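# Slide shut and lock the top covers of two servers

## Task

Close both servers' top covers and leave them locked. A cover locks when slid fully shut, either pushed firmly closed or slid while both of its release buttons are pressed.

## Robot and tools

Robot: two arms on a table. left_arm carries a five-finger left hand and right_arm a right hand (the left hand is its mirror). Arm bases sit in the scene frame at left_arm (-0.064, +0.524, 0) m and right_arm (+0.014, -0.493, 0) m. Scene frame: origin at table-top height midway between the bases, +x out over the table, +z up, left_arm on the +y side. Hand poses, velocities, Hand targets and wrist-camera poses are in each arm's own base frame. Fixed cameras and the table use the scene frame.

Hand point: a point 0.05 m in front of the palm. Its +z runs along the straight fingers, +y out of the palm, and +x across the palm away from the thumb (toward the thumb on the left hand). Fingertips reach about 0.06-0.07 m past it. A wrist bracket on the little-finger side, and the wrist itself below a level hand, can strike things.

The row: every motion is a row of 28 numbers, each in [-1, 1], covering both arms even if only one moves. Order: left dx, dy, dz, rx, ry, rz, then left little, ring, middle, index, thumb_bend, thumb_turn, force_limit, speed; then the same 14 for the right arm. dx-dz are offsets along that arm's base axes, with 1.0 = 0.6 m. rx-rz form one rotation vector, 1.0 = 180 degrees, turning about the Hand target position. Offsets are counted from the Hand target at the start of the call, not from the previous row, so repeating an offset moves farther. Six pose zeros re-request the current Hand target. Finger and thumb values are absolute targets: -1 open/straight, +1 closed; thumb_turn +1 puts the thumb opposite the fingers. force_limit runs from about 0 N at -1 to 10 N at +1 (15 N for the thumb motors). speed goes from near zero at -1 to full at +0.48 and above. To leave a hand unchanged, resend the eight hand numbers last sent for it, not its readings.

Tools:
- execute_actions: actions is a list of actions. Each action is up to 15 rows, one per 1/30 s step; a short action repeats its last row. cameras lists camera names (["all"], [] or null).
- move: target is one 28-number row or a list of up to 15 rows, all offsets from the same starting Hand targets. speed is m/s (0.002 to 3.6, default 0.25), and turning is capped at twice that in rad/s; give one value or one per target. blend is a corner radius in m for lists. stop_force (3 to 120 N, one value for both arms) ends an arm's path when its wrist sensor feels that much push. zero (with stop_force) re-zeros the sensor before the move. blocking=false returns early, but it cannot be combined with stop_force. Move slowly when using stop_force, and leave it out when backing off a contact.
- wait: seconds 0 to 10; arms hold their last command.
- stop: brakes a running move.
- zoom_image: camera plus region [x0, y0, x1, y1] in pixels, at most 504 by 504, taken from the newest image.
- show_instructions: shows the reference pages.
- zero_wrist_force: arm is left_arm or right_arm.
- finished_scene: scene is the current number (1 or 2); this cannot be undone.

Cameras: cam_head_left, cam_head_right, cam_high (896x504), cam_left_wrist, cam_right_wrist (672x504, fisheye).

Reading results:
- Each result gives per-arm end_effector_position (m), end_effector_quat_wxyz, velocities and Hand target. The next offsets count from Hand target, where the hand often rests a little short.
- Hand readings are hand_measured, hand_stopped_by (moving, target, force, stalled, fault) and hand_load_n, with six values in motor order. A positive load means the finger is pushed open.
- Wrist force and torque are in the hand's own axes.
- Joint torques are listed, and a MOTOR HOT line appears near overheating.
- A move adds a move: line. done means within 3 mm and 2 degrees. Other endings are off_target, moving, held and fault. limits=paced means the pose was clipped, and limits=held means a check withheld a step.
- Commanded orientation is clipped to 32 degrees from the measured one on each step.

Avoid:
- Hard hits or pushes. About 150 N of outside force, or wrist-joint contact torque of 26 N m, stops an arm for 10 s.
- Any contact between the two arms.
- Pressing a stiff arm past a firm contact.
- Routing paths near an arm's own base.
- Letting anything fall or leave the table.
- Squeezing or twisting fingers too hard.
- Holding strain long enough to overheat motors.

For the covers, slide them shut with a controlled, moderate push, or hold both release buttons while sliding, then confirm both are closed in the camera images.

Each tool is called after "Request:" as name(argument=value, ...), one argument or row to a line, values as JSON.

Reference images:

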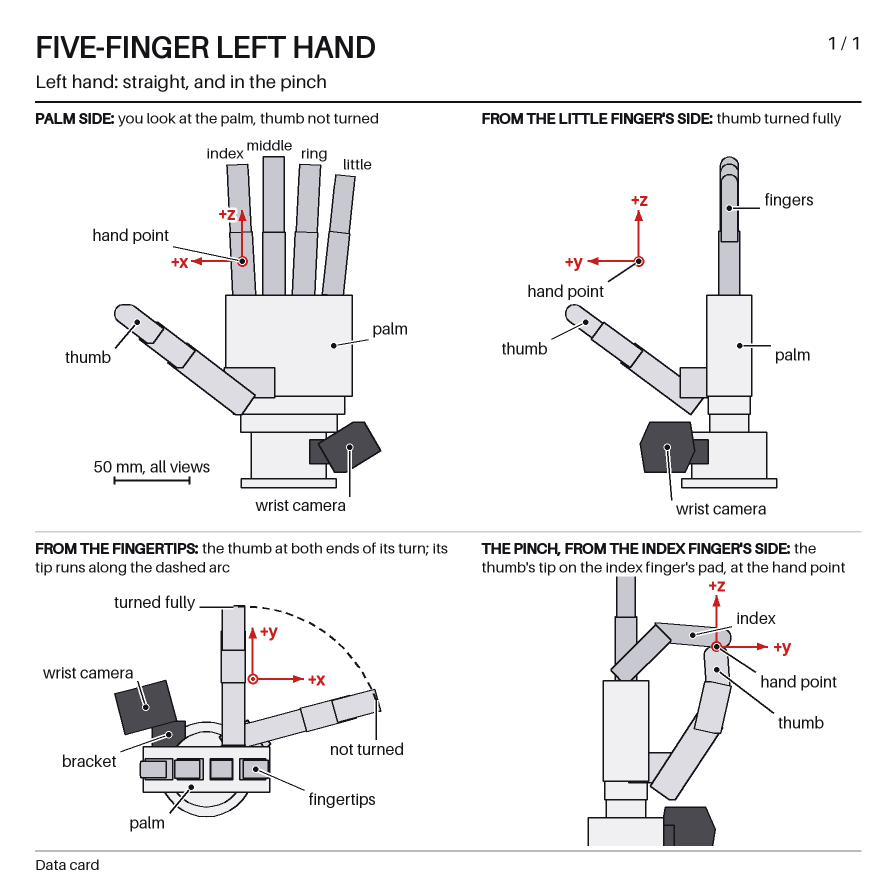

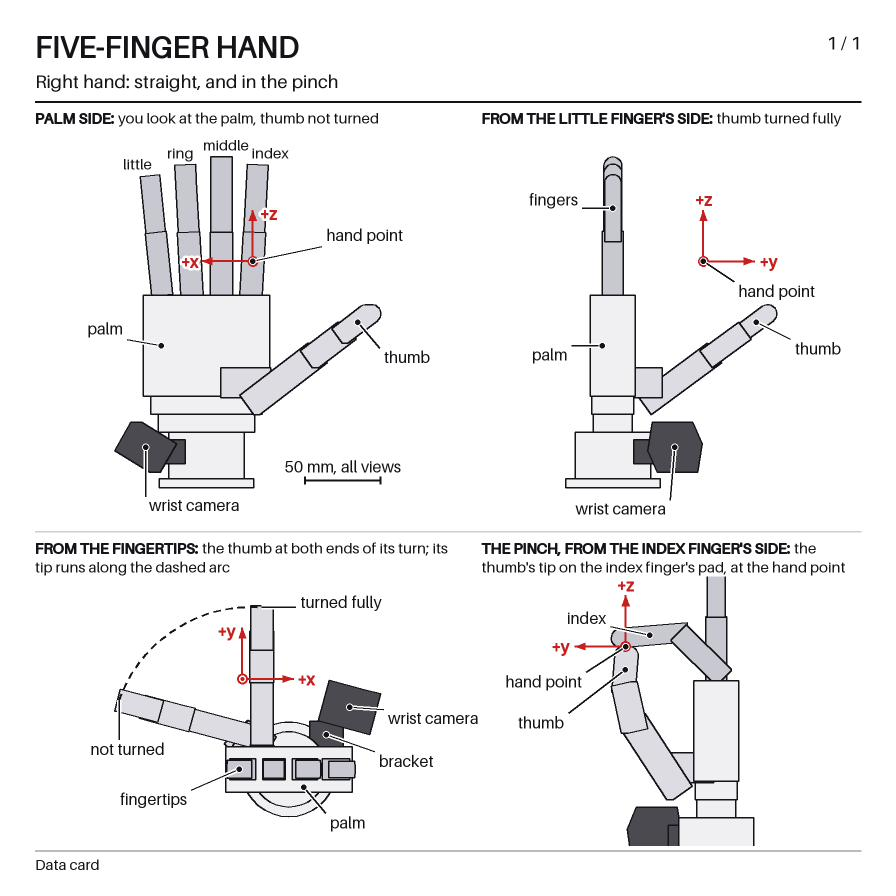

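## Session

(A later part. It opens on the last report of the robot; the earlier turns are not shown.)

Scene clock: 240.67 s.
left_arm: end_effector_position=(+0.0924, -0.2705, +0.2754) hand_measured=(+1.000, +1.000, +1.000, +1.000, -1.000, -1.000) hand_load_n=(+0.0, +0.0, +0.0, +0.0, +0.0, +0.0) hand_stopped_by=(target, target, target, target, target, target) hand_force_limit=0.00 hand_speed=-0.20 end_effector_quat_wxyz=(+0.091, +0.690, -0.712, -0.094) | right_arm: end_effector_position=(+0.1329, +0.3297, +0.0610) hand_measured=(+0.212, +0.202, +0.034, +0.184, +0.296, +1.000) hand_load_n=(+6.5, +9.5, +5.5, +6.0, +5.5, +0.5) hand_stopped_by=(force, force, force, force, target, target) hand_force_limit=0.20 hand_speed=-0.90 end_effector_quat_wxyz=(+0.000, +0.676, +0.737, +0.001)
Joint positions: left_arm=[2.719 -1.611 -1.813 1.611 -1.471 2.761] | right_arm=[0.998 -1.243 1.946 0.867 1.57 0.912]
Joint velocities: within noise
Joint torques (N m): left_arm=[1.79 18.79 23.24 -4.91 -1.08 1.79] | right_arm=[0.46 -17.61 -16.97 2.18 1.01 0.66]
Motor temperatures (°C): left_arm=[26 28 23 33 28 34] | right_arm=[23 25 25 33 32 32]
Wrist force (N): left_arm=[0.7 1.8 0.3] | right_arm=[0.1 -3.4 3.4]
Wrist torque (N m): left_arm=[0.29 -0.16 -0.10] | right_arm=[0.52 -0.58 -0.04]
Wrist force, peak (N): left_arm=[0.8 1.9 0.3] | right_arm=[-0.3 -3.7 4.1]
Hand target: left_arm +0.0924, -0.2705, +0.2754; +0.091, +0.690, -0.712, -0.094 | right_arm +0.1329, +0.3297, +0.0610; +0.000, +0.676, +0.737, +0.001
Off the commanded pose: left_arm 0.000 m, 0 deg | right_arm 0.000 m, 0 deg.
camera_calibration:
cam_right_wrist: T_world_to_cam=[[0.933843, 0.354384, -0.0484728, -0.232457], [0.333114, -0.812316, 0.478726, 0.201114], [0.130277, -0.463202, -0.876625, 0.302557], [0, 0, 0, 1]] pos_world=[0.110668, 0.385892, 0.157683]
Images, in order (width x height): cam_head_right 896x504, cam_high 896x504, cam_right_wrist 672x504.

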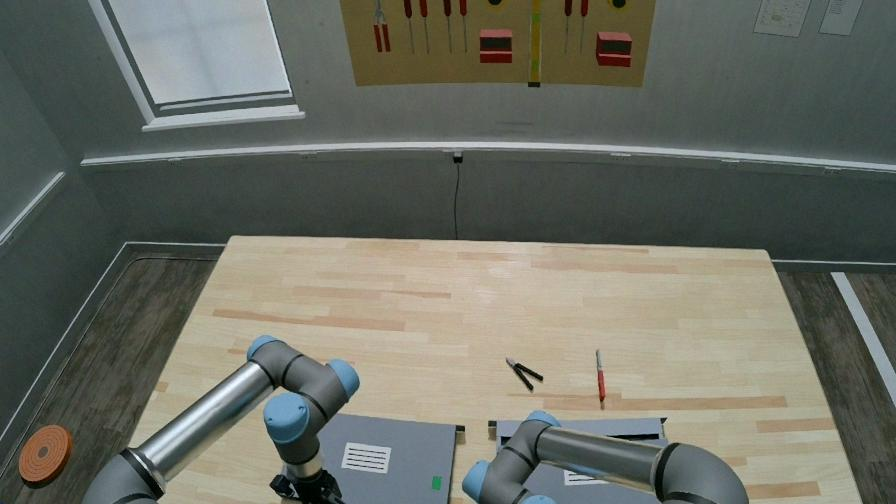

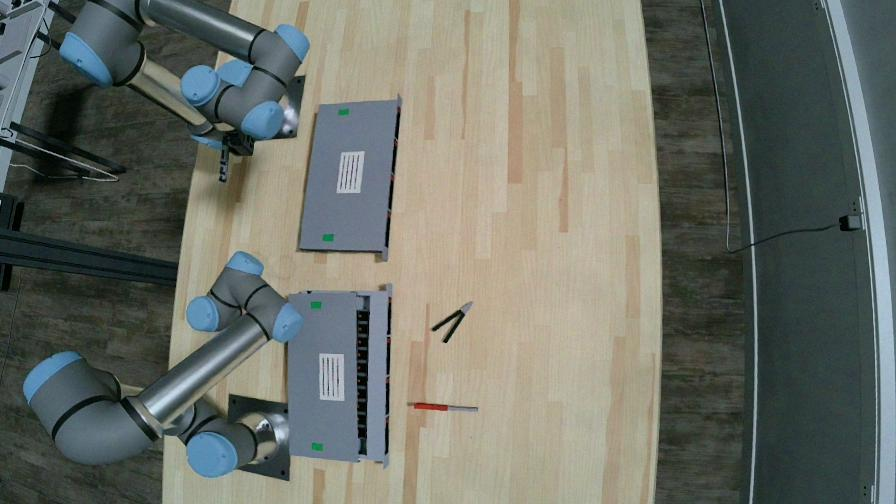

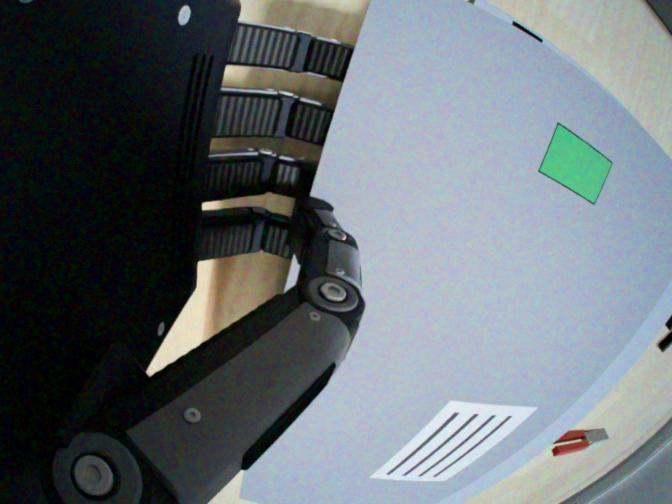

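Request:
move(
  target=[0,0,0,0,0,0,1,1,1,1,-1,-1,0,-0.2,0,0,0.05,0.0277,0.0015,0,0.35,0.35,0.36,0.36,0.3,1,0.2,-0.9],
  speed=0.05,
  cameras=["cam_high","cam_right_wrist"],
)

Scene clock: 245.77 s.
left_arm: end_effector_position=(+0.0924, -0.2705, +0.2754) hand_measured=(+1.000, +1.000, +1.000, +1.000, -1.000, -1.000) hand_load_n=(+0.0, +0.0, +0.0, +0.0, +0.0, +0.0) hand_stopped_by=(target, target, target, target, target, target) hand_force_limit=0.00 hand_speed=-0.20 end_effector_quat_wxyz=(+0.091, +0.690, -0.712, -0.094) | right_arm: end_effector_position=(+0.1329, +0.3297, +0.0909) hand_measured=(+0.212, +0.202, +0.036, +0.184, +0.296, +1.000) hand_load_n=(+6.5, +11.0, +0.0, +8.0, +5.0, +1.0) hand_stopped_by=(force, force, force, force, target, target) hand_force_limit=0.20 hand_speed=-0.90 end_effector_quat_wxyz=(-0.032, +0.675, +0.736, +0.031)
Joint positions: left_arm=[2.719 -1.611 -1.813 1.611 -1.471 2.761] | right_arm=[0.957 -1.349 1.968 0.882 1.516 0.873]
Joint torques (N m): left_arm=[1.37 17.85 23.51 -4.9 -0.93 1.65] | right_arm=[-10.91 -38.57 -6.03 3.29 -2 -1.98]
Wrist force (N): left_arm=[0.8 1.4 0.1] | right_arm=[-0.8 -0.9 2.3]
Wrist torque (N m): left_arm=[0.24 -0.18 -0.08] | right_arm=[0.48 -0.57 0.20]
Wrist force, peak (N): left_arm=[0.7 1.9 0.4] | right_arm=[-0.8 -3.2 4.8]
Hand target: left_arm +0.0924, -0.2705, +0.2754; +0.091, +0.690, -0.712, -0.094 | right_arm +0.1329, +0.3297, +0.0910; -0.032, +0.675, +0.736, +0.031
Off the commanded pose: left_arm 0.000 m, 0 deg | right_arm 0.000 m, 0 deg.
move: done
camera_calibration:
cam_right_wrist: T_world_to_cam=[[0.933698, 0.357392, -0.0218999, -0.234347], [0.33513, -0.850726, 0.404912, 0.205918], [0.126081, -0.385405, -0.914093, 0.307164], [0, 0, 0, 1]] pos_world=[0.111072, 0.377316, 0.192265]
Images, in order (width x height): cam_high 896x504, cam_right_wrist 672x504.

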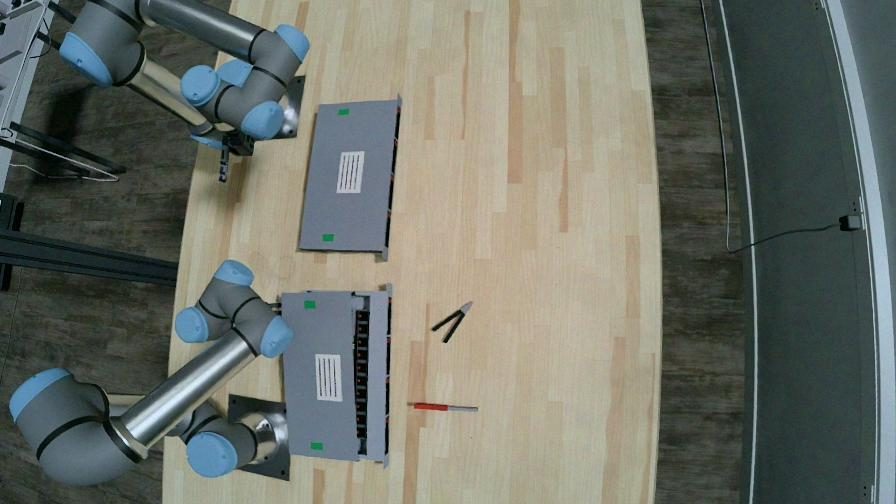

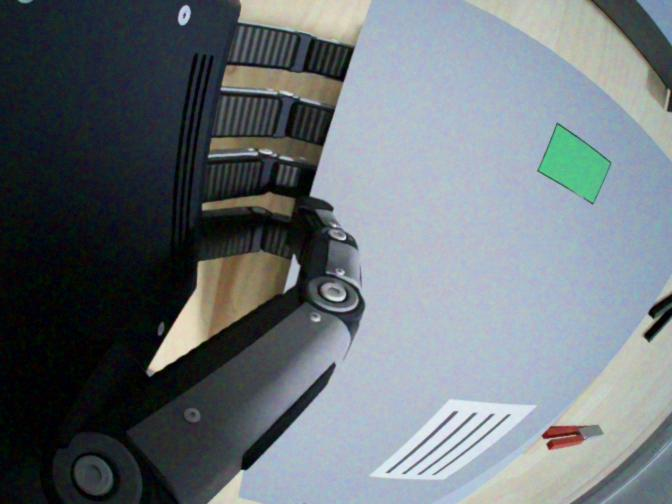

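Request:
zoom_image(
  camera="cam_high",
  region=[270, 270, 410, 350],
)

Request:
zoom_image(
  camera="cam_high",
  region=[270, 400, 410, 480],
)

Scaled by 3.600 from the camera's 896x504 image, which has a finer 1280x720 frame.

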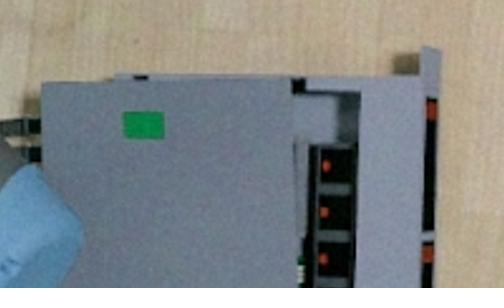

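Scaled by 3.600 from the camera's 896x504 image, which has a finer 1280x720 frame.

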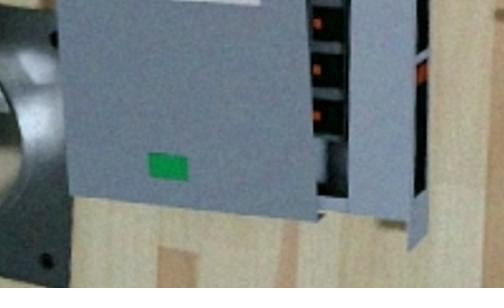

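Request:
move(
  target=[0,0,0,0,0,0,1,1,1,1,-1,-1,0,-0.2,-0.025,-0.0014,0,0,0,-0.0097,0.35,0.35,0.36,0.36,0.3,1,0.2,-0.9],
  speed=0.05,
  cameras=["cam_high","cam_right_wrist"],
)

Request:
zoom_image(
  camera="cam_high",
  region=[270, 270, 410, 350],
)

Request:
zoom_image(
  camera="cam_high",
  region=[270, 400, 410, 480],
)

Scene clock: 250.63 s.
left_arm: end_effector_position=(+0.0924, -0.2705, +0.2754) hand_measured=(+1.000, +1.000, +1.000, +1.000, -1.000, -1.000) hand_load_n=(+0.0, +0.0, +0.0, +0.0, +0.0, +0.0) hand_stopped_by=(target, target, target, target, target, target) hand_force_limit=0.00 hand_speed=-0.20 end_effector_quat_wxyz=(+0.091, +0.690, -0.712, -0.094) | right_arm: end_effector_position=(+0.1179, +0.3289, +0.0910) hand_measured=(+0.212, +0.202, +0.036, +0.184, +0.296, +1.000) hand_load_n=(+6.5, +11.0, +0.0, +7.5, +6.0, +1.0) hand_stopped_by=(force, force, force, force, target, target) hand_force_limit=0.20 hand_speed=-0.90 end_effector_quat_wxyz=(-0.031, +0.686, +0.726, +0.032)
Joint positions: left_arm=[2.719 -1.611 -1.813 1.611 -1.471 2.761] | right_arm=[0.999 -1.354 1.973 0.879 1.521 0.945]
Joint torques (N m): left_arm=[0.32 16.75 22.84 -4.91 -0.96 1.68] | right_arm=[8.31 -39.58 -5.05 0.88 1.8 1.81]
Wrist force (N): left_arm=[0.8 1.7 -0.1] | right_arm=[0.0 0.2 2.2]
Wrist torque (N m): left_arm=[0.29 -0.18 -0.09] | right_arm=[0.49 -0.52 -0.19]
Wrist force, peak (N): left_arm=[0.8 1.9 0.2] | right_arm=[-0.9 -0.9 2.9]
Hand target: left_arm +0.0924, -0.2705, +0.2754; +0.091, +0.690, -0.712, -0.094 | right_arm +0.1179, +0.3289, +0.0910; -0.031, +0.686, +0.726, +0.032
Off the commanded pose: left_arm 0.000 m, 0 deg | right_arm 0.000 m, 0 deg.
move: done
camera_calibration:
cam_right_wrist: T_world_to_cam=[[0.944115, 0.32889, -0.0218612, -0.211978], [0.309166, -0.860595, 0.404713, 0.216479], [0.114292, -0.388854, -0.914182, 0.31122], [0, 0, 0, 1]] pos_world=[0.0976335, 0.377037, 0.192266]
Images, in order (width x height): cam_high 896x504, cam_right_wrist 672x504.

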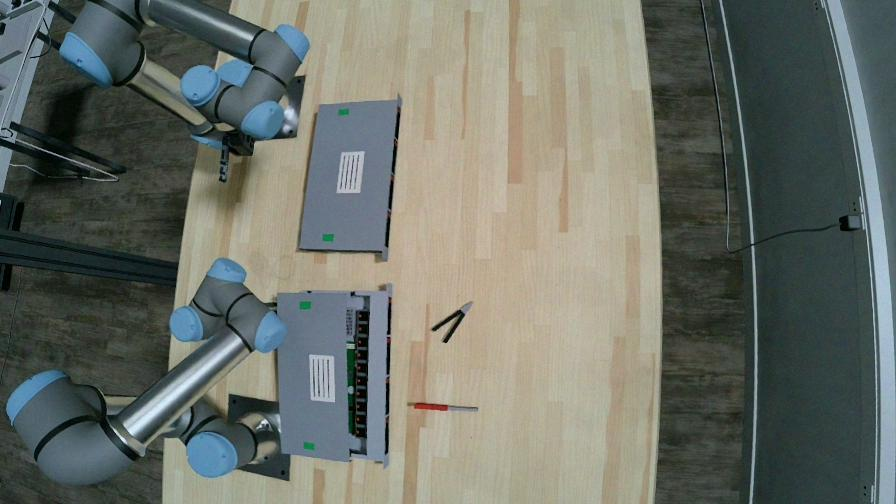

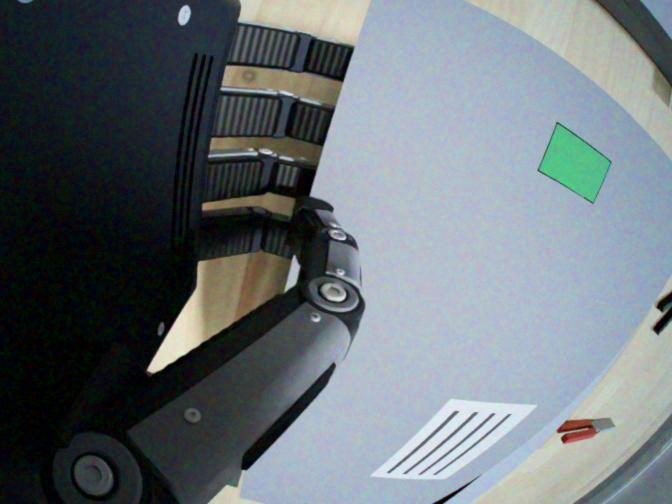

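Scaled by 3.600 from the camera's 896x504 image, which has a finer 1280x720 frame.

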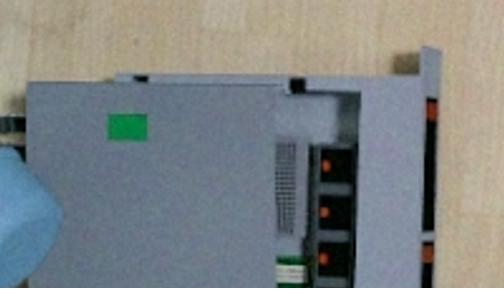

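Scaled by 3.600 from the camera's 896x504 image, which has a finer 1280x720 frame.

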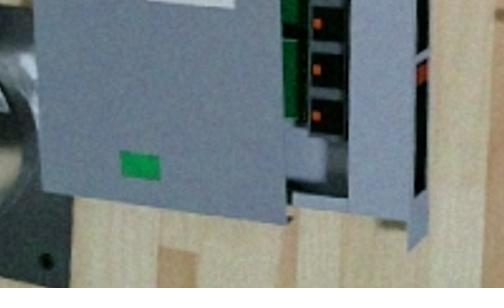

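Request:
move(
  target=[0,0,0,0,0,0,1,1,1,1,-1,-1,0,-0.2,-0.0018,0.0333,0,0,0,0,0.35,0.35,0.36,0.36,0.3,1,0.2,-0.9],
  speed=0.03,
  stop_force=5,
  cameras=["cam_high","cam_right_wrist"],
)

Request:
zoom_image(
  camera="cam_high",
  region=[270, 270, 410, 350],
)

Request:
zoom_image(
  camera="cam_high",
  region=[270, 400, 410, 480],
)

Scene clock: 256.37 s.
left_arm: end_effector_position=(+0.0924, -0.2705, +0.2754) hand_measured=(+1.000, +1.000, +1.000, +1.000, -1.000, -1.000) hand_load_n=(+0.0, +0.0, +0.5, +0.0, +0.0, +0.0) hand_stopped_by=(target, target, target, target, target, target) hand_force_limit=0.00 hand_speed=-0.20 end_effector_quat_wxyz=(+0.091, +0.690, -0.712, -0.094) | right_arm: end_effector_position=(+0.1173, +0.3379, +0.0910) hand_measured=(+0.212, +0.202, +0.036, +0.184, +0.296, +1.000) hand_load_n=(+4.0, +11.5, +0.5, +11.5, +4.5, +2.5) hand_stopped_by=(force, force, force, force, target, target) hand_force_limit=0.20 hand_speed=-0.90 end_effector_quat_wxyz=(-0.031, +0.686, +0.726, +0.032)
Joint positions: left_arm=[2.719 -1.611 -1.813 1.611 -1.471 2.761] | right_arm=[1.015 -1.335 1.947 0.884 1.522 0.961]
Joint torques (N m): left_arm=[-0.7 15.95 22.43 -4.97 -0.91 1.66] | right_arm=[-10.1 -39.76 -6.97 1.41 -0.14 -1.92]
Wrist force (N): left_arm=[0.8 1.6 0.3] | right_arm=[-2.2 -1.1 2.9]
Wrist torque (N m): left_arm=[0.25 -0.16 -0.09] | right_arm=[0.49 -0.45 0.16]
Wrist force, peak (N): left_arm=[0.9 1.8 0.5] | right_arm=[-21.9 3.0 4.7]
Hand target: left_arm +0.0924, -0.2705, +0.2754; +0.091, +0.690, -0.712, -0.094 | right_arm +0.1174, +0.3379, +0.0910; -0.031, +0.686, +0.726, +0.032 (not the last commanded pose)
Off the commanded pose: left_arm 0.000 m, 0 deg | right_arm 0.011 m, 0 deg.
move: contact (right_arm)
camera_calibration:
cam_right_wrist: T_world_to_cam=[[0.944117, 0.328889, -0.0217886, -0.214383], [0.309157, -0.860672, 0.404556, 0.22443], [0.114301, -0.388684, -0.914254, 0.314827], [0, 0, 0, 1]] pos_world=[0.0970335, 0.386037, 0.192366]
Images, in order (width x height): cam_high 896x504, cam_right_wrist 672x504.

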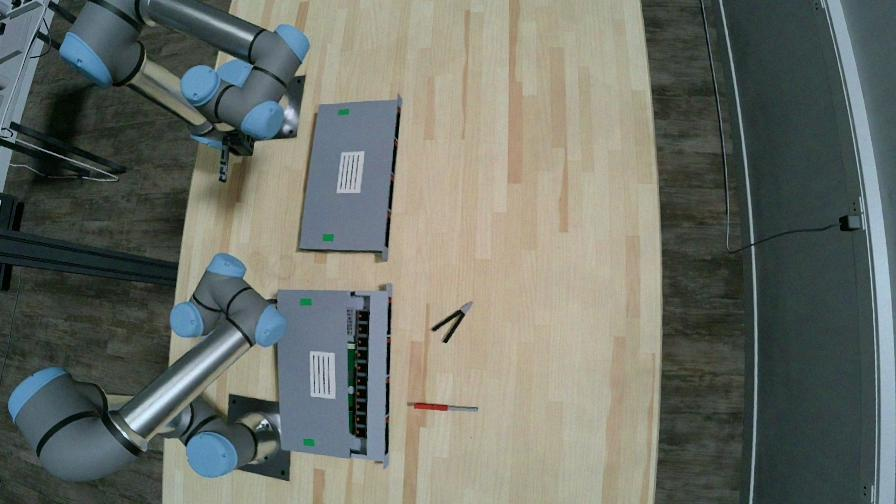

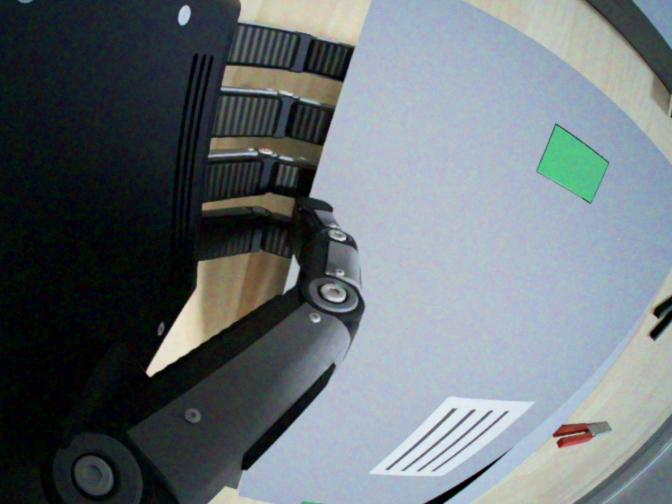

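Scaled by 3.600 from the camera's 896x504 image, which has a finer 1280x720 frame.

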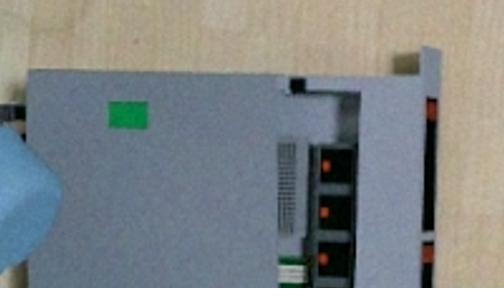

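Scaled by 3.600 from the camera's 896x504 image, which has a finer 1280x720 frame.

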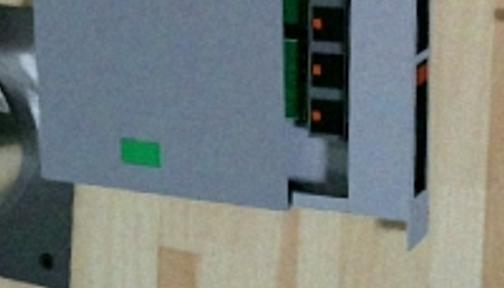

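Request:
move(
  target=[
    [0,0,0,0,0,0,1,1,1,1,-1,-1,0,-0.2,0.0001,-0.0017,0,0,0,0,0.35,0.35,0.36,0.36,0.3,1,0.2,-0.9],
    [0,0,0,0,0,0,1,1,1,1,-1,-1,0,-0.2,0.0001,-0.0017,-0.025,-0.0156,-0.0009,0,0.35,0.35,0.36,0.36,0.3,1,0.2,-0.9],
  ],
  speed=0.05,
  cameras=["cam_high","cam_right_wrist"],
)

Request:
zoom_image(
  camera="cam_high",
  region=[270, 270, 410, 350],
)

Request:
zoom_image(
  camera="cam_high",
  region=[270, 400, 410, 480],
)

Scene clock: 267.27 s.
left_arm: end_effector_position=(+0.0924, -0.2705, +0.2754) hand_measured=(+1.000, +1.000, +1.000, +1.000, -1.000, -1.000) hand_load_n=(+0.0, +0.5, +0.0, +0.5, +0.0, +0.0) hand_stopped_by=(target, target, target, target, target, target) hand_force_limit=0.00 hand_speed=-0.20 end_effector_quat_wxyz=(+0.091, +0.690, -0.712, -0.094) | right_arm: end_effector_position=(+0.1174, +0.3368, +0.0761) hand_measured=(+0.212, +0.202, +0.036, +0.184, +0.298, +1.000) hand_load_n=(+2.5, +9.5, +0.0, +12.0, +0.5, -7.5) hand_stopped_by=(force, force, force, force, target, target) hand_force_limit=0.20 hand_speed=-0.90 end_effector_quat_wxyz=(-0.013, +0.687, +0.726, +0.015)
Joint positions: left_arm=[2.719 -1.611 -1.813 1.611 -1.471 2.761] | right_arm=[1.035 -1.281 1.936 0.88 1.551 0.979]
Joint torques (N m): left_arm=[-0.56 13.99 22.7 -5.04 -0.84 1.68] | right_arm=[2.47 -13.89 -14.72 6.03 6.77 3.05]
Wrist force (N): left_arm=[0.7 1.7 0.2] | right_arm=[27.7 -7.0 2.3]
Wrist torque (N m): left_arm=[0.27 -0.16 -0.10] | right_arm=[0.44 0.01 0.14]
Wrist force, peak (N): left_arm=[1.0 1.7 0.4] | right_arm=[28.0 -7.2 2.3]
Hand target: left_arm +0.0924, -0.2705, +0.2754; +0.091, +0.690, -0.712, -0.094 | right_arm +0.1174, +0.3368, +0.0760; -0.013, +0.687, +0.726, +0.015
Off the commanded pose: left_arm 0.000 m, 0 deg | right_arm 0.000 m, 0 deg.
move: done
camera_calibration:
cam_right_wrist: T_world_to_cam=[[0.944207, 0.327461, -0.0352411, -0.212937], [0.307949, -0.839838, 0.447034, 0.219448], [0.116789, -0.432945, -0.893823, 0.313785], [0, 0, 0, 1]] pos_world=[0.0968311, 0.389881, 0.174864]
Images, in order (width x height): cam_high 896x504, cam_right_wrist 672x504.

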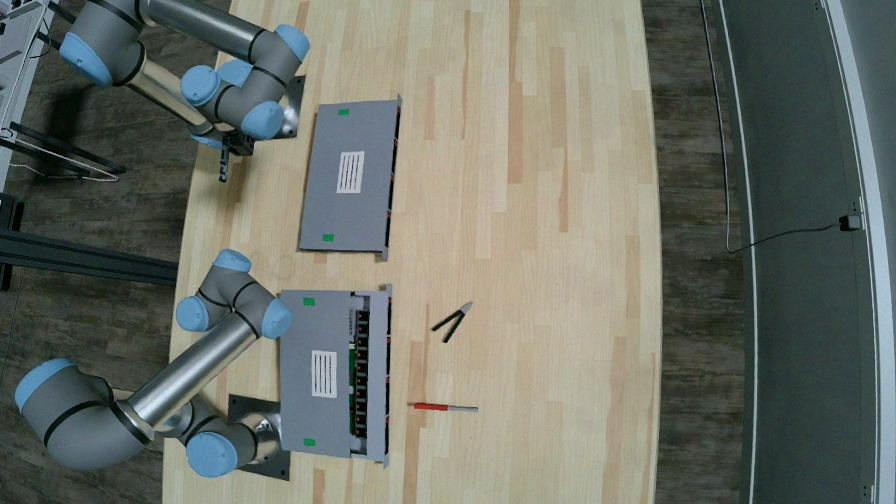

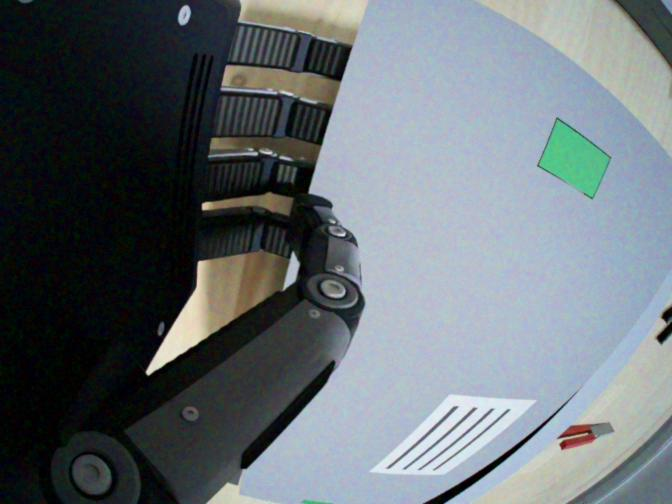

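Scaled by 3.600 from the camera's 896x504 image, which has a finer 1280x720 frame.

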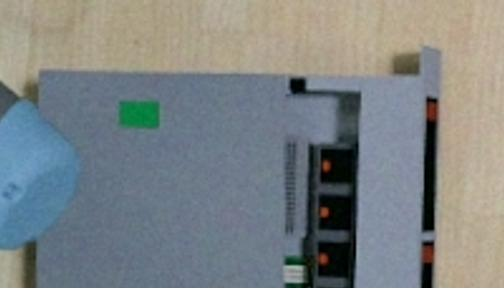

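Scaled by 3.600 from the camera's 896x504 image, which has a finer 1280x720 frame.

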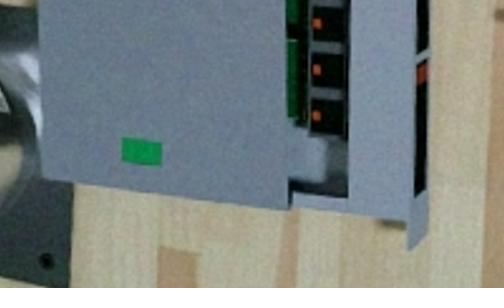

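Request:
execute_actions(
  actions=[],
  cameras=["cam_head_left","cam_head_right","cam_left_wrist"],
)

Scene clock: 283.37 s.
left_arm: end_effector_position=(+0.0924, -0.2705, +0.2754) hand_measured=(+1.000, +1.000, +1.000, +1.000, -1.000, -1.000) hand_load_n=(+0.0, +0.0, +0.0, +0.0, +0.0, +0.0) hand_stopped_by=(target, target, target, target, target, target) hand_force_limit=0.00 hand_speed=-0.20 end_effector_quat_wxyz=(+0.091, +0.690, -0.712, -0.094) | right_arm: end_effector_position=(+0.1174, +0.3368, +0.0760) hand_measured=(+0.212, +0.202, +0.036, +0.184, +0.298, +1.000) hand_load_n=(+2.5, +10.0, +0.0, +12.0, +0.5, -7.5) hand_stopped_by=(force, force, force, force, target, target) hand_force_limit=0.20 hand_speed=-0.90 end_effector_quat_wxyz=(-0.013, +0.687, +0.726, +0.015)
Joint positions: left_arm=[2.719 -1.611 -1.813 1.611 -1.471 2.761] | right_arm=[1.035 -1.28 1.936 0.88 1.551 0.979]
Joint velocities: within noise
Joint torques (N m): left_arm=[-3.05 10.77 22.81 -4.83 -0.78 1.67] | right_arm=[1.03 -13.39 -12.29 7.91 6.9 2.98]
Motor temperatures (°C): left_arm=[26 28 23 33 28 34] | right_arm=[22 25 25 33 32 32]
Wrist force (N): left_arm=[0.6 1.6 0.2] | right_arm=[28.4 -7.2 1.9]
Wrist torque (N m): left_arm=[0.26 -0.14 -0.11] | right_arm=[0.41 -0.02 0.14]
Wrist force, peak (N): left_arm=[0.5 2.0 0.3] | right_arm=[28.6 -7.1 1.9]
Hand target: left_arm +0.0924, -0.2705, +0.2754; +0.091, +0.690, -0.712, -0.094 | right_arm +0.1174, +0.3368, +0.0760; -0.013, +0.687, +0.726, +0.015
Off the commanded pose: left_arm 0.000 m, 0 deg | right_arm 0.000 m, 0 deg.
camera_calibration:
cam_left_wrist: T_world_to_cam=[[0.936544, -0.266625, -0.227589, -0.10035], [-0.0809135, -0.79612, 0.599705, -0.378984], [-0.341085, -0.543235, -0.767174, 0.212476], [0, 0, 0, 1]] pos_world=[0.13579, -0.213047, 0.367446]
Images, in order (width x height): cam_head_left 896x504, cam_head_right 896x504, cam_left_wrist 672x504.

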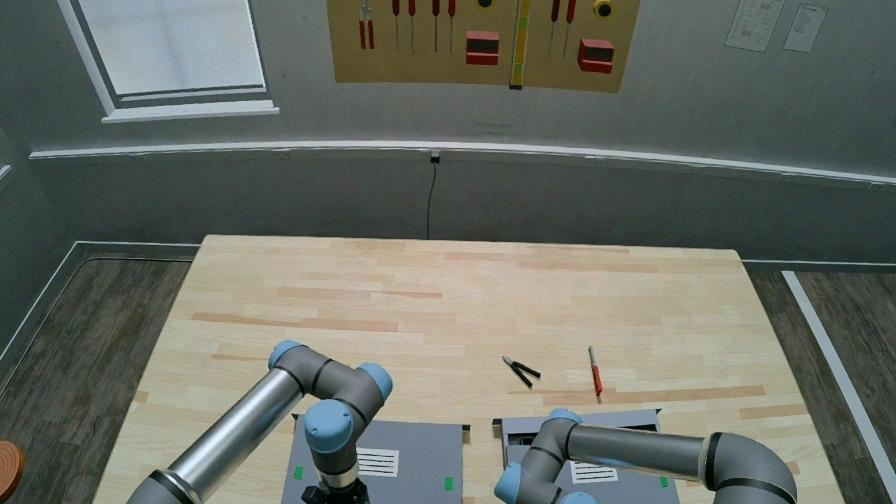

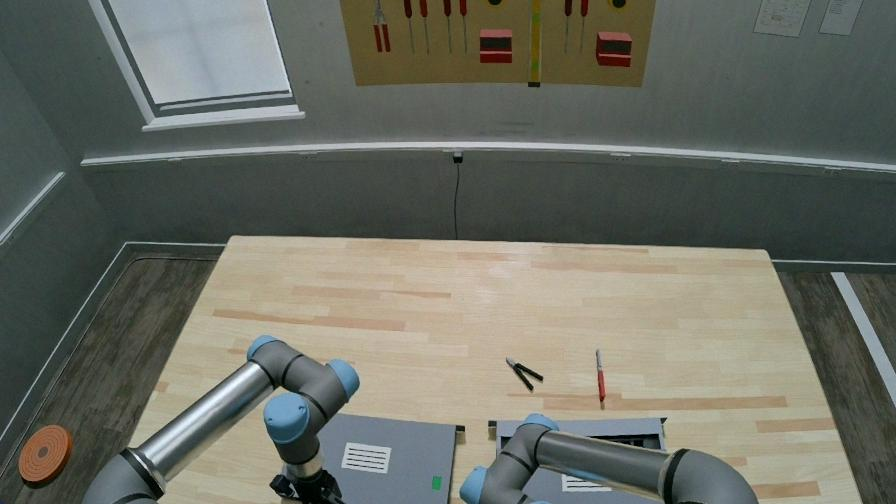

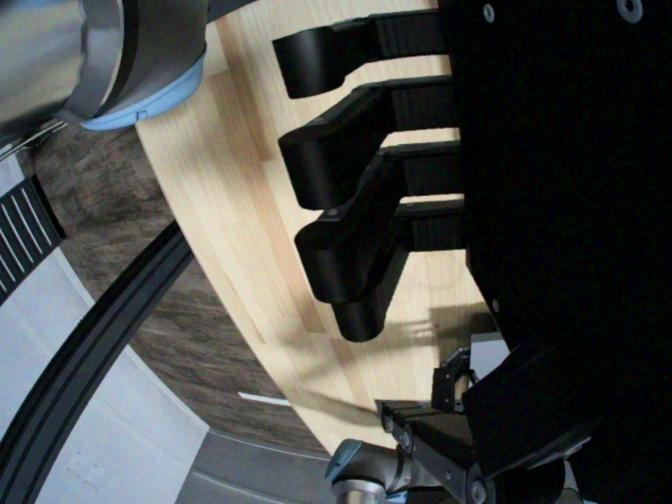

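Request:
zoom_image(
  camera="cam_left_wrist",
  region=[340, 300, 600, 504],
)

Request:
zoom_image(
  camera="cam_head_left",
  region=[480, 400, 700, 504],
)

Scaled by 1.938 from the camera's 672x504 image, which has a finer 960x720 frame.

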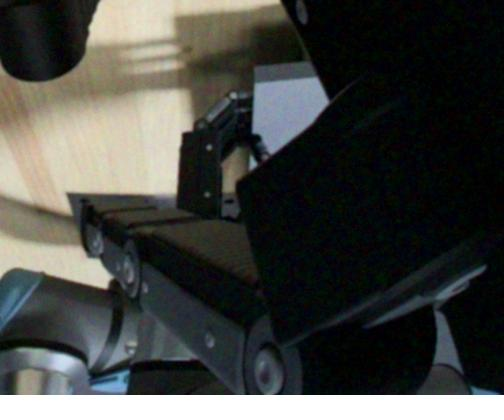

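Scaled by 2.291 from the camera's 896x504 image, which has a finer 1280x720 frame.

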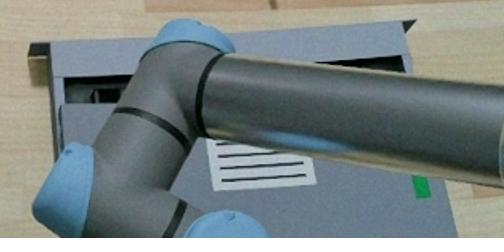

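Request:
zoom_image(
  camera="cam_head_left",
  region=[485, 412, 555, 504],
)

Request:
zoom_image(
  camera="cam_head_left",
  region=[610, 400, 700, 504],
)

Request:
zoom_image(
  camera="cam_head_right",
  region=[610, 400, 700, 504],
)

Scaled by 5.478 from the camera's 896x504 image, which has a finer 1280x720 frame.

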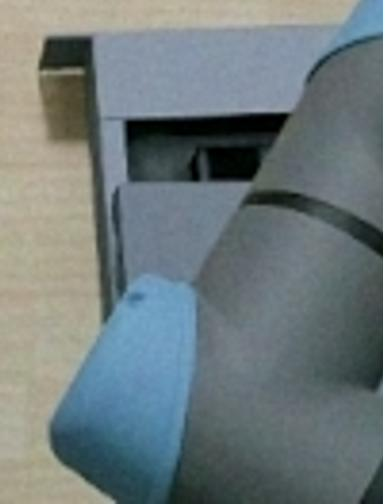

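Scaled by 4.846 from the camera's 896x504 image, which has a finer 1280x720 frame.

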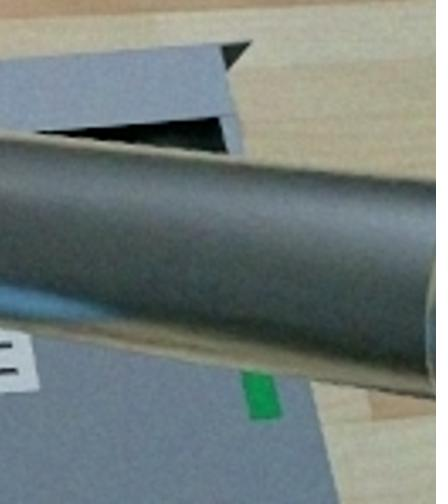

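Scaled by 4.846 from the camera's 896x504 image, which has a finer 1280x720 frame.

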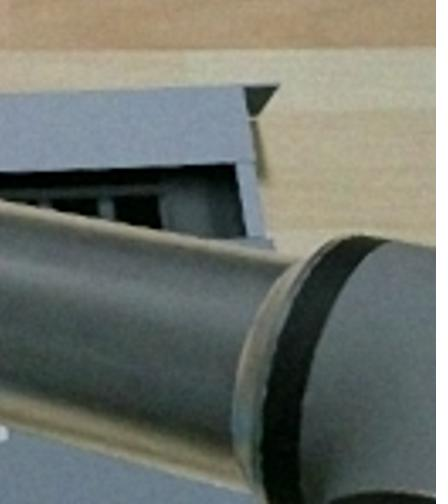

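Request:
move(
  target=[0,0,0,0,0,0,1,1,1,1,-1,-1,0,-0.2,-0.0001,0.0017,0,0,0,0,0.35,0.35,0.36,0.36,0.3,1,0.2,-0.9],
  speed=0.02,
  cameras=[],
)

Scene clock: 306.07 s.
left_arm: end_effector_position=(+0.0924, -0.2705, +0.2754) hand_measured=(+1.000, +1.000, +1.000, +1.000, -1.000, -1.000) hand_load_n=(+0.0, +0.0, +0.0, +0.0, +0.0, +0.0) hand_stopped_by=(target, target, target, target, target, target) hand_force_limit=0.00 hand_speed=-0.20 end_effector_quat_wxyz=(+0.091, +0.690, -0.712, -0.094) | right_arm: end_effector_position=(+0.1174, +0.3378, +0.0760) hand_measured=(+0.212, +0.202, +0.036, +0.184, +0.298, +1.000) hand_load_n=(+0.0, +7.0, +0.0, +13.0, +1.0, -5.0) hand_stopped_by=(force, force, force, force, target, target) hand_force_limit=0.20 hand_speed=-0.90 end_effector_quat_wxyz=(-0.013, +0.687, +0.726, +0.015)
Joint positions: left_arm=[2.719 -1.611 -1.813 1.611 -1.471 2.761] | right_arm=[1.036 -1.278 1.933 0.881 1.551 0.981]
Joint torques (N m): left_arm=[-6.34 8.99 21.4 -4.8 -0.64 1.67] | right_arm=[8.01 -15.09 -25.88 3.47 1.34 1.45]
Wrist force (N): left_arm=[0.8 1.5 0.0] | right_arm=[0.7 -1.4 4.0]
Wrist torque (N m): left_arm=[0.27 -0.18 -0.09] | right_arm=[0.36 -0.06 0.12]
Wrist force, peak (N): left_arm=[0.8 1.9 -0.1] | right_arm=[28.6 -7.0 1.9]
Hand target: left_arm +0.0924, -0.2705, +0.2754; +0.091, +0.690, -0.712, -0.094 | right_arm +0.1174, +0.3379, +0.0760; -0.013, +0.687, +0.726, +0.015
Off the commanded pose: left_arm 0.000 m, 0 deg | right_arm 0.000 m, 0 deg.
move: done
No camera images: "cameras" was empty.

Request:
move(
  target=[0,0,0,0,0,0,1,1,1,1,-1,-1,0,-0.2,-0.0001,0.0025,-0.0167,-0.0094,-0.0005,0,0.35,0.35,0.36,0.36,0.3,1,0.2,-0.9],
  speed=0.03,
  cameras=["cam_high"],
)

Request:
zoom_image(
  camera="cam_high",
  region=[270, 270, 410, 350],
)

Request:
zoom_image(
  camera="cam_high",
  region=[270, 400, 410, 480],
)

Scene clock: 315.70 s.
left_arm: end_effector_position=(+0.0924, -0.2705, +0.2754) hand_measured=(+1.000, +1.000, +1.000, +1.000, -1.000, -1.000) hand_load_n=(+0.0, +0.0, +0.0, +0.0, +0.0, +0.0) hand_stopped_by=(target, target, target, target, target, target) hand_force_limit=0.00 hand_speed=-0.20 end_effector_quat_wxyz=(+0.091, +0.690, -0.712, -0.094) | right_arm: end_effector_position=(+0.1173, +0.3393, +0.0660) hand_measured=(+0.212, +0.202, +0.036, +0.184, +0.298, +1.000) hand_load_n=(+0.0, +6.5, +0.0, +13.0, +0.5, -4.5) hand_stopped_by=(force, force, force, force, target, target) hand_force_limit=0.20 hand_speed=-0.90 end_effector_quat_wxyz=(-0.003, +0.687, +0.727, +0.005)
Joint positions: left_arm=[2.719 -1.611 -1.813 1.611 -1.471 2.761] | right_arm=[1.051 -1.239 1.92 0.879 1.568 0.995]
Joint torques (N m): left_arm=[-6.74 8.54 21.52 -4.84 -0.52 1.7] | right_arm=[8.71 -16.75 -24.5 1.37 2.1 1.52]
Wrist force (N): left_arm=[0.6 1.6 0.2] | right_arm=[-0.7 -0.9 3.8]
Wrist torque (N m): left_arm=[0.27 -0.14 -0.11] | right_arm=[0.36 -0.12 0.16]
Wrist force, peak (N): left_arm=[0.7 1.9 0.7] | right_arm=[-1.1 -1.0 4.3]
Hand target: left_arm +0.0924, -0.2705, +0.2754; +0.091, +0.690, -0.712, -0.094 | right_arm +0.1173, +0.3394, +0.0660; -0.003, +0.687, +0.727, +0.005
Off the commanded pose: left_arm 0.000 m, 0 deg | right_arm 0.000 m, 0 deg.
move: done
Images, in order (width x height): cam_high 896x504.

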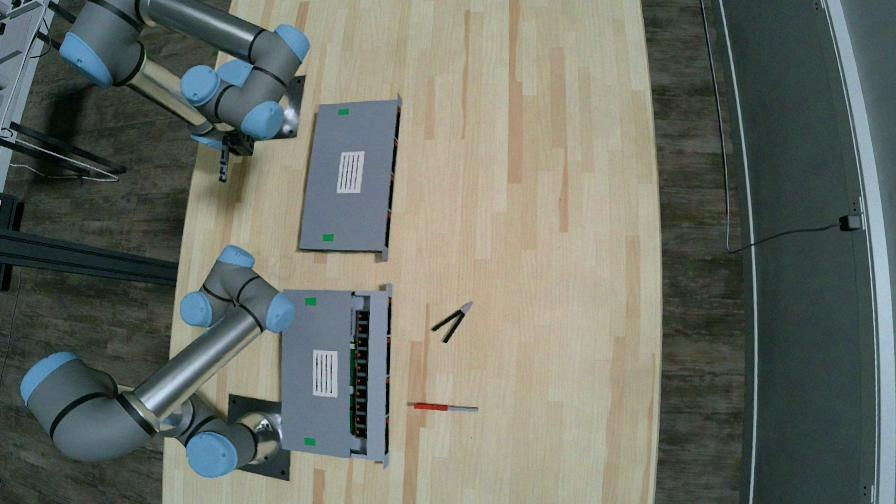

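Scaled by 3.600 from the camera's 896x504 image, which has a finer 1280x720 frame.

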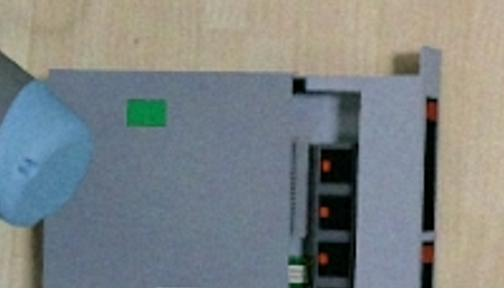

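Scaled by 3.600 from the camera's 896x504 image, which has a finer 1280x720 frame.

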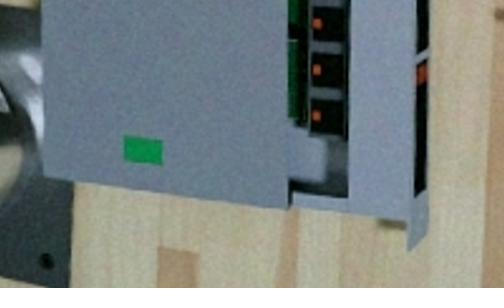

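Request:
move(
  target=[0,0,0,0,0,0,1,1,1,1,-1,-1,0,-0.2,0,0.0012,-0.0083,-0.0048,-0.0003,0,0.35,0.35,0.36,0.36,0.3,1,0.2,-0.9],
  speed=0.03,
  cameras=["cam_high","cam_head_left","cam_right_wrist"],
)

Request:
zoom_image(
  camera="cam_high",
  region=[270, 270, 410, 350],
)

Request:
zoom_image(
  camera="cam_head_left",
  region=[485, 412, 555, 504],
)

Scene clock: 320.03 s.
left_arm: end_effector_position=(+0.0924, -0.2705, +0.2754) hand_measured=(+1.000, +1.000, +1.000, +1.000, -1.000, -1.000) hand_load_n=(+0.5, +0.0, +0.0, +0.0, +0.0, +0.0) hand_stopped_by=(target, target, target, target, target, target) hand_force_limit=0.00 hand_speed=-0.20 end_effector_quat_wxyz=(+0.091, +0.690, -0.712, -0.094) | right_arm: end_effector_position=(+0.1173, +0.3401, +0.0610) hand_measured=(+0.212, +0.202, +0.036, +0.184, +0.298, +1.000) hand_load_n=(+0.0, +6.5, +0.0, +13.5, +0.5, -3.5) hand_stopped_by=(force, force, force, force, target, target) hand_force_limit=0.20 hand_speed=-0.90 end_effector_quat_wxyz=(+0.003, +0.687, +0.727, -0.001)
Joint positions: left_arm=[2.719 -1.611 -1.813 1.611 -1.471 2.761] | right_arm=[1.058 -1.22 1.914 0.879 1.576 1.002]
Joint torques (N m): left_arm=[-6.56 8.63 21.19 -4.84 -0.45 1.76] | right_arm=[9.68 -19.02 -28.06 0.78 1.57 1.56]
Wrist force (N): left_arm=[0.8 1.4 0.1] | right_arm=[-6.1 -0.2 4.8]
Wrist torque (N m): left_arm=[0.25 -0.18 -0.09] | right_arm=[0.39 -0.16 0.14]
Wrist force, peak (N): left_arm=[1.1 1.7 0.4] | right_arm=[-6.1 -0.2 4.8]
Hand target: left_arm +0.0924, -0.2705, +0.2754; +0.091, +0.690, -0.712, -0.094 | right_arm +0.1173, +0.3401, +0.0610; +0.003, +0.687, +0.727, -0.001
Off the commanded pose: left_arm 0.000 m, 0 deg | right_arm 0.000 m, 0 deg.
move: done
camera_calibration:
cam_right_wrist: T_world_to_cam=[[0.944282, 0.325709, -0.0473932, -0.213167], [0.306842, -0.819044, 0.484783, 0.219676], [0.119081, -0.472314, -0.873349, 0.313696], [0, 0, 0, 1]] pos_world=[0.0965288, 0.397518, 0.157368]
Images, in order (width x height): cam_head_left 896x504, cam_high 896x504, cam_right_wrist 672x504.

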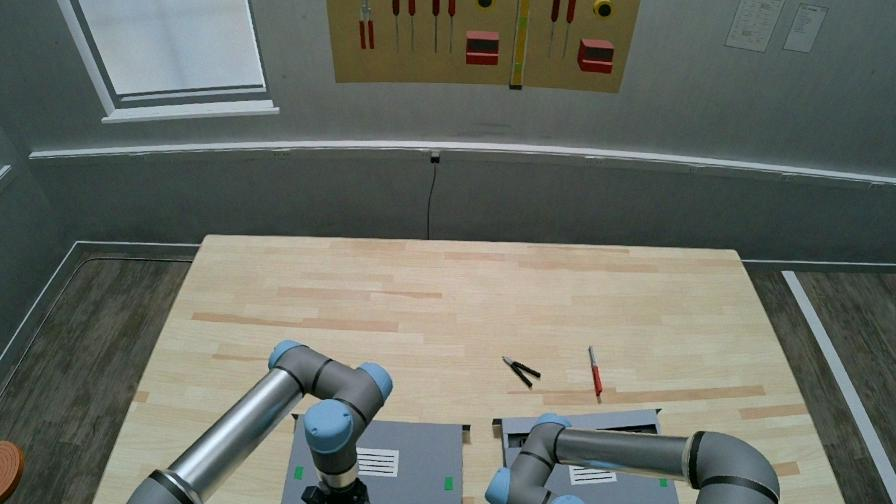

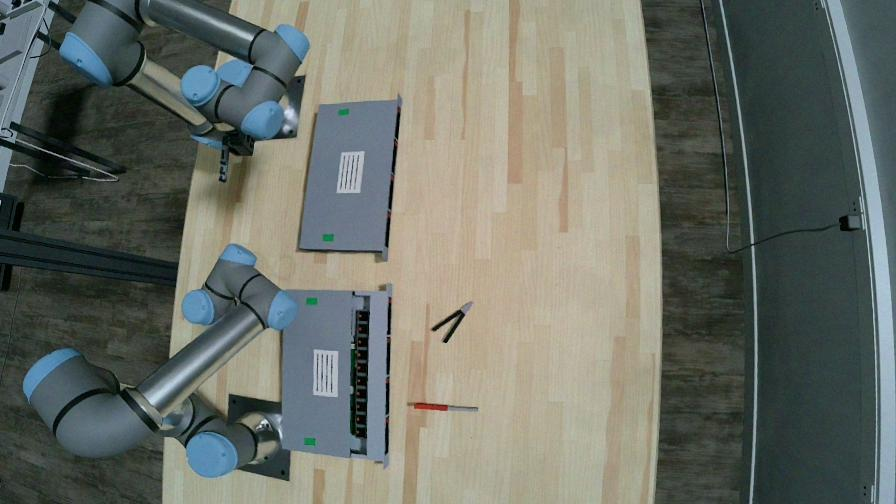

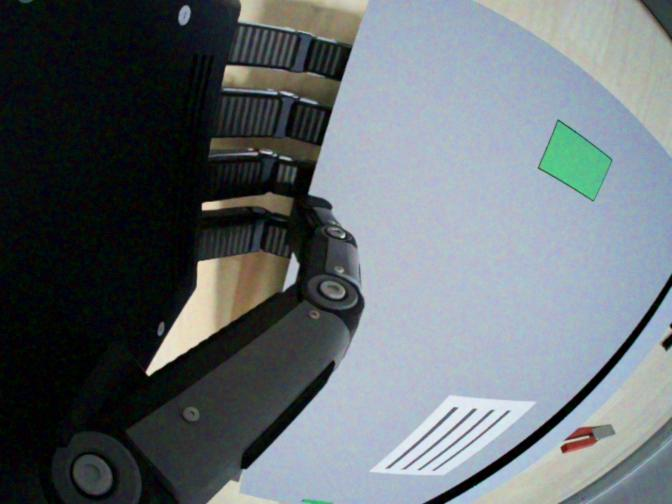

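Scaled by 3.600 from the camera's 896x504 image, which has a finer 1280x720 frame.

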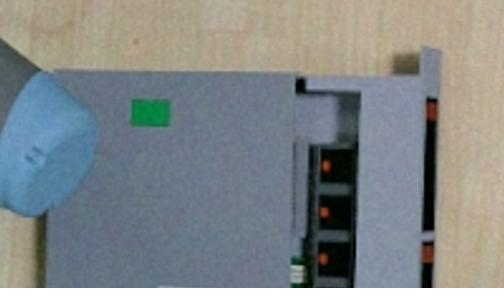

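Scaled by 5.478 from the camera's 896x504 image, which has a finer 1280x720 frame.

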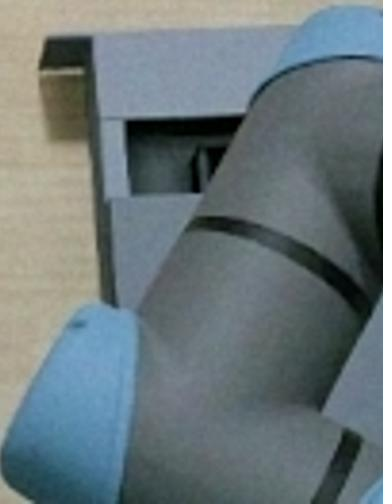

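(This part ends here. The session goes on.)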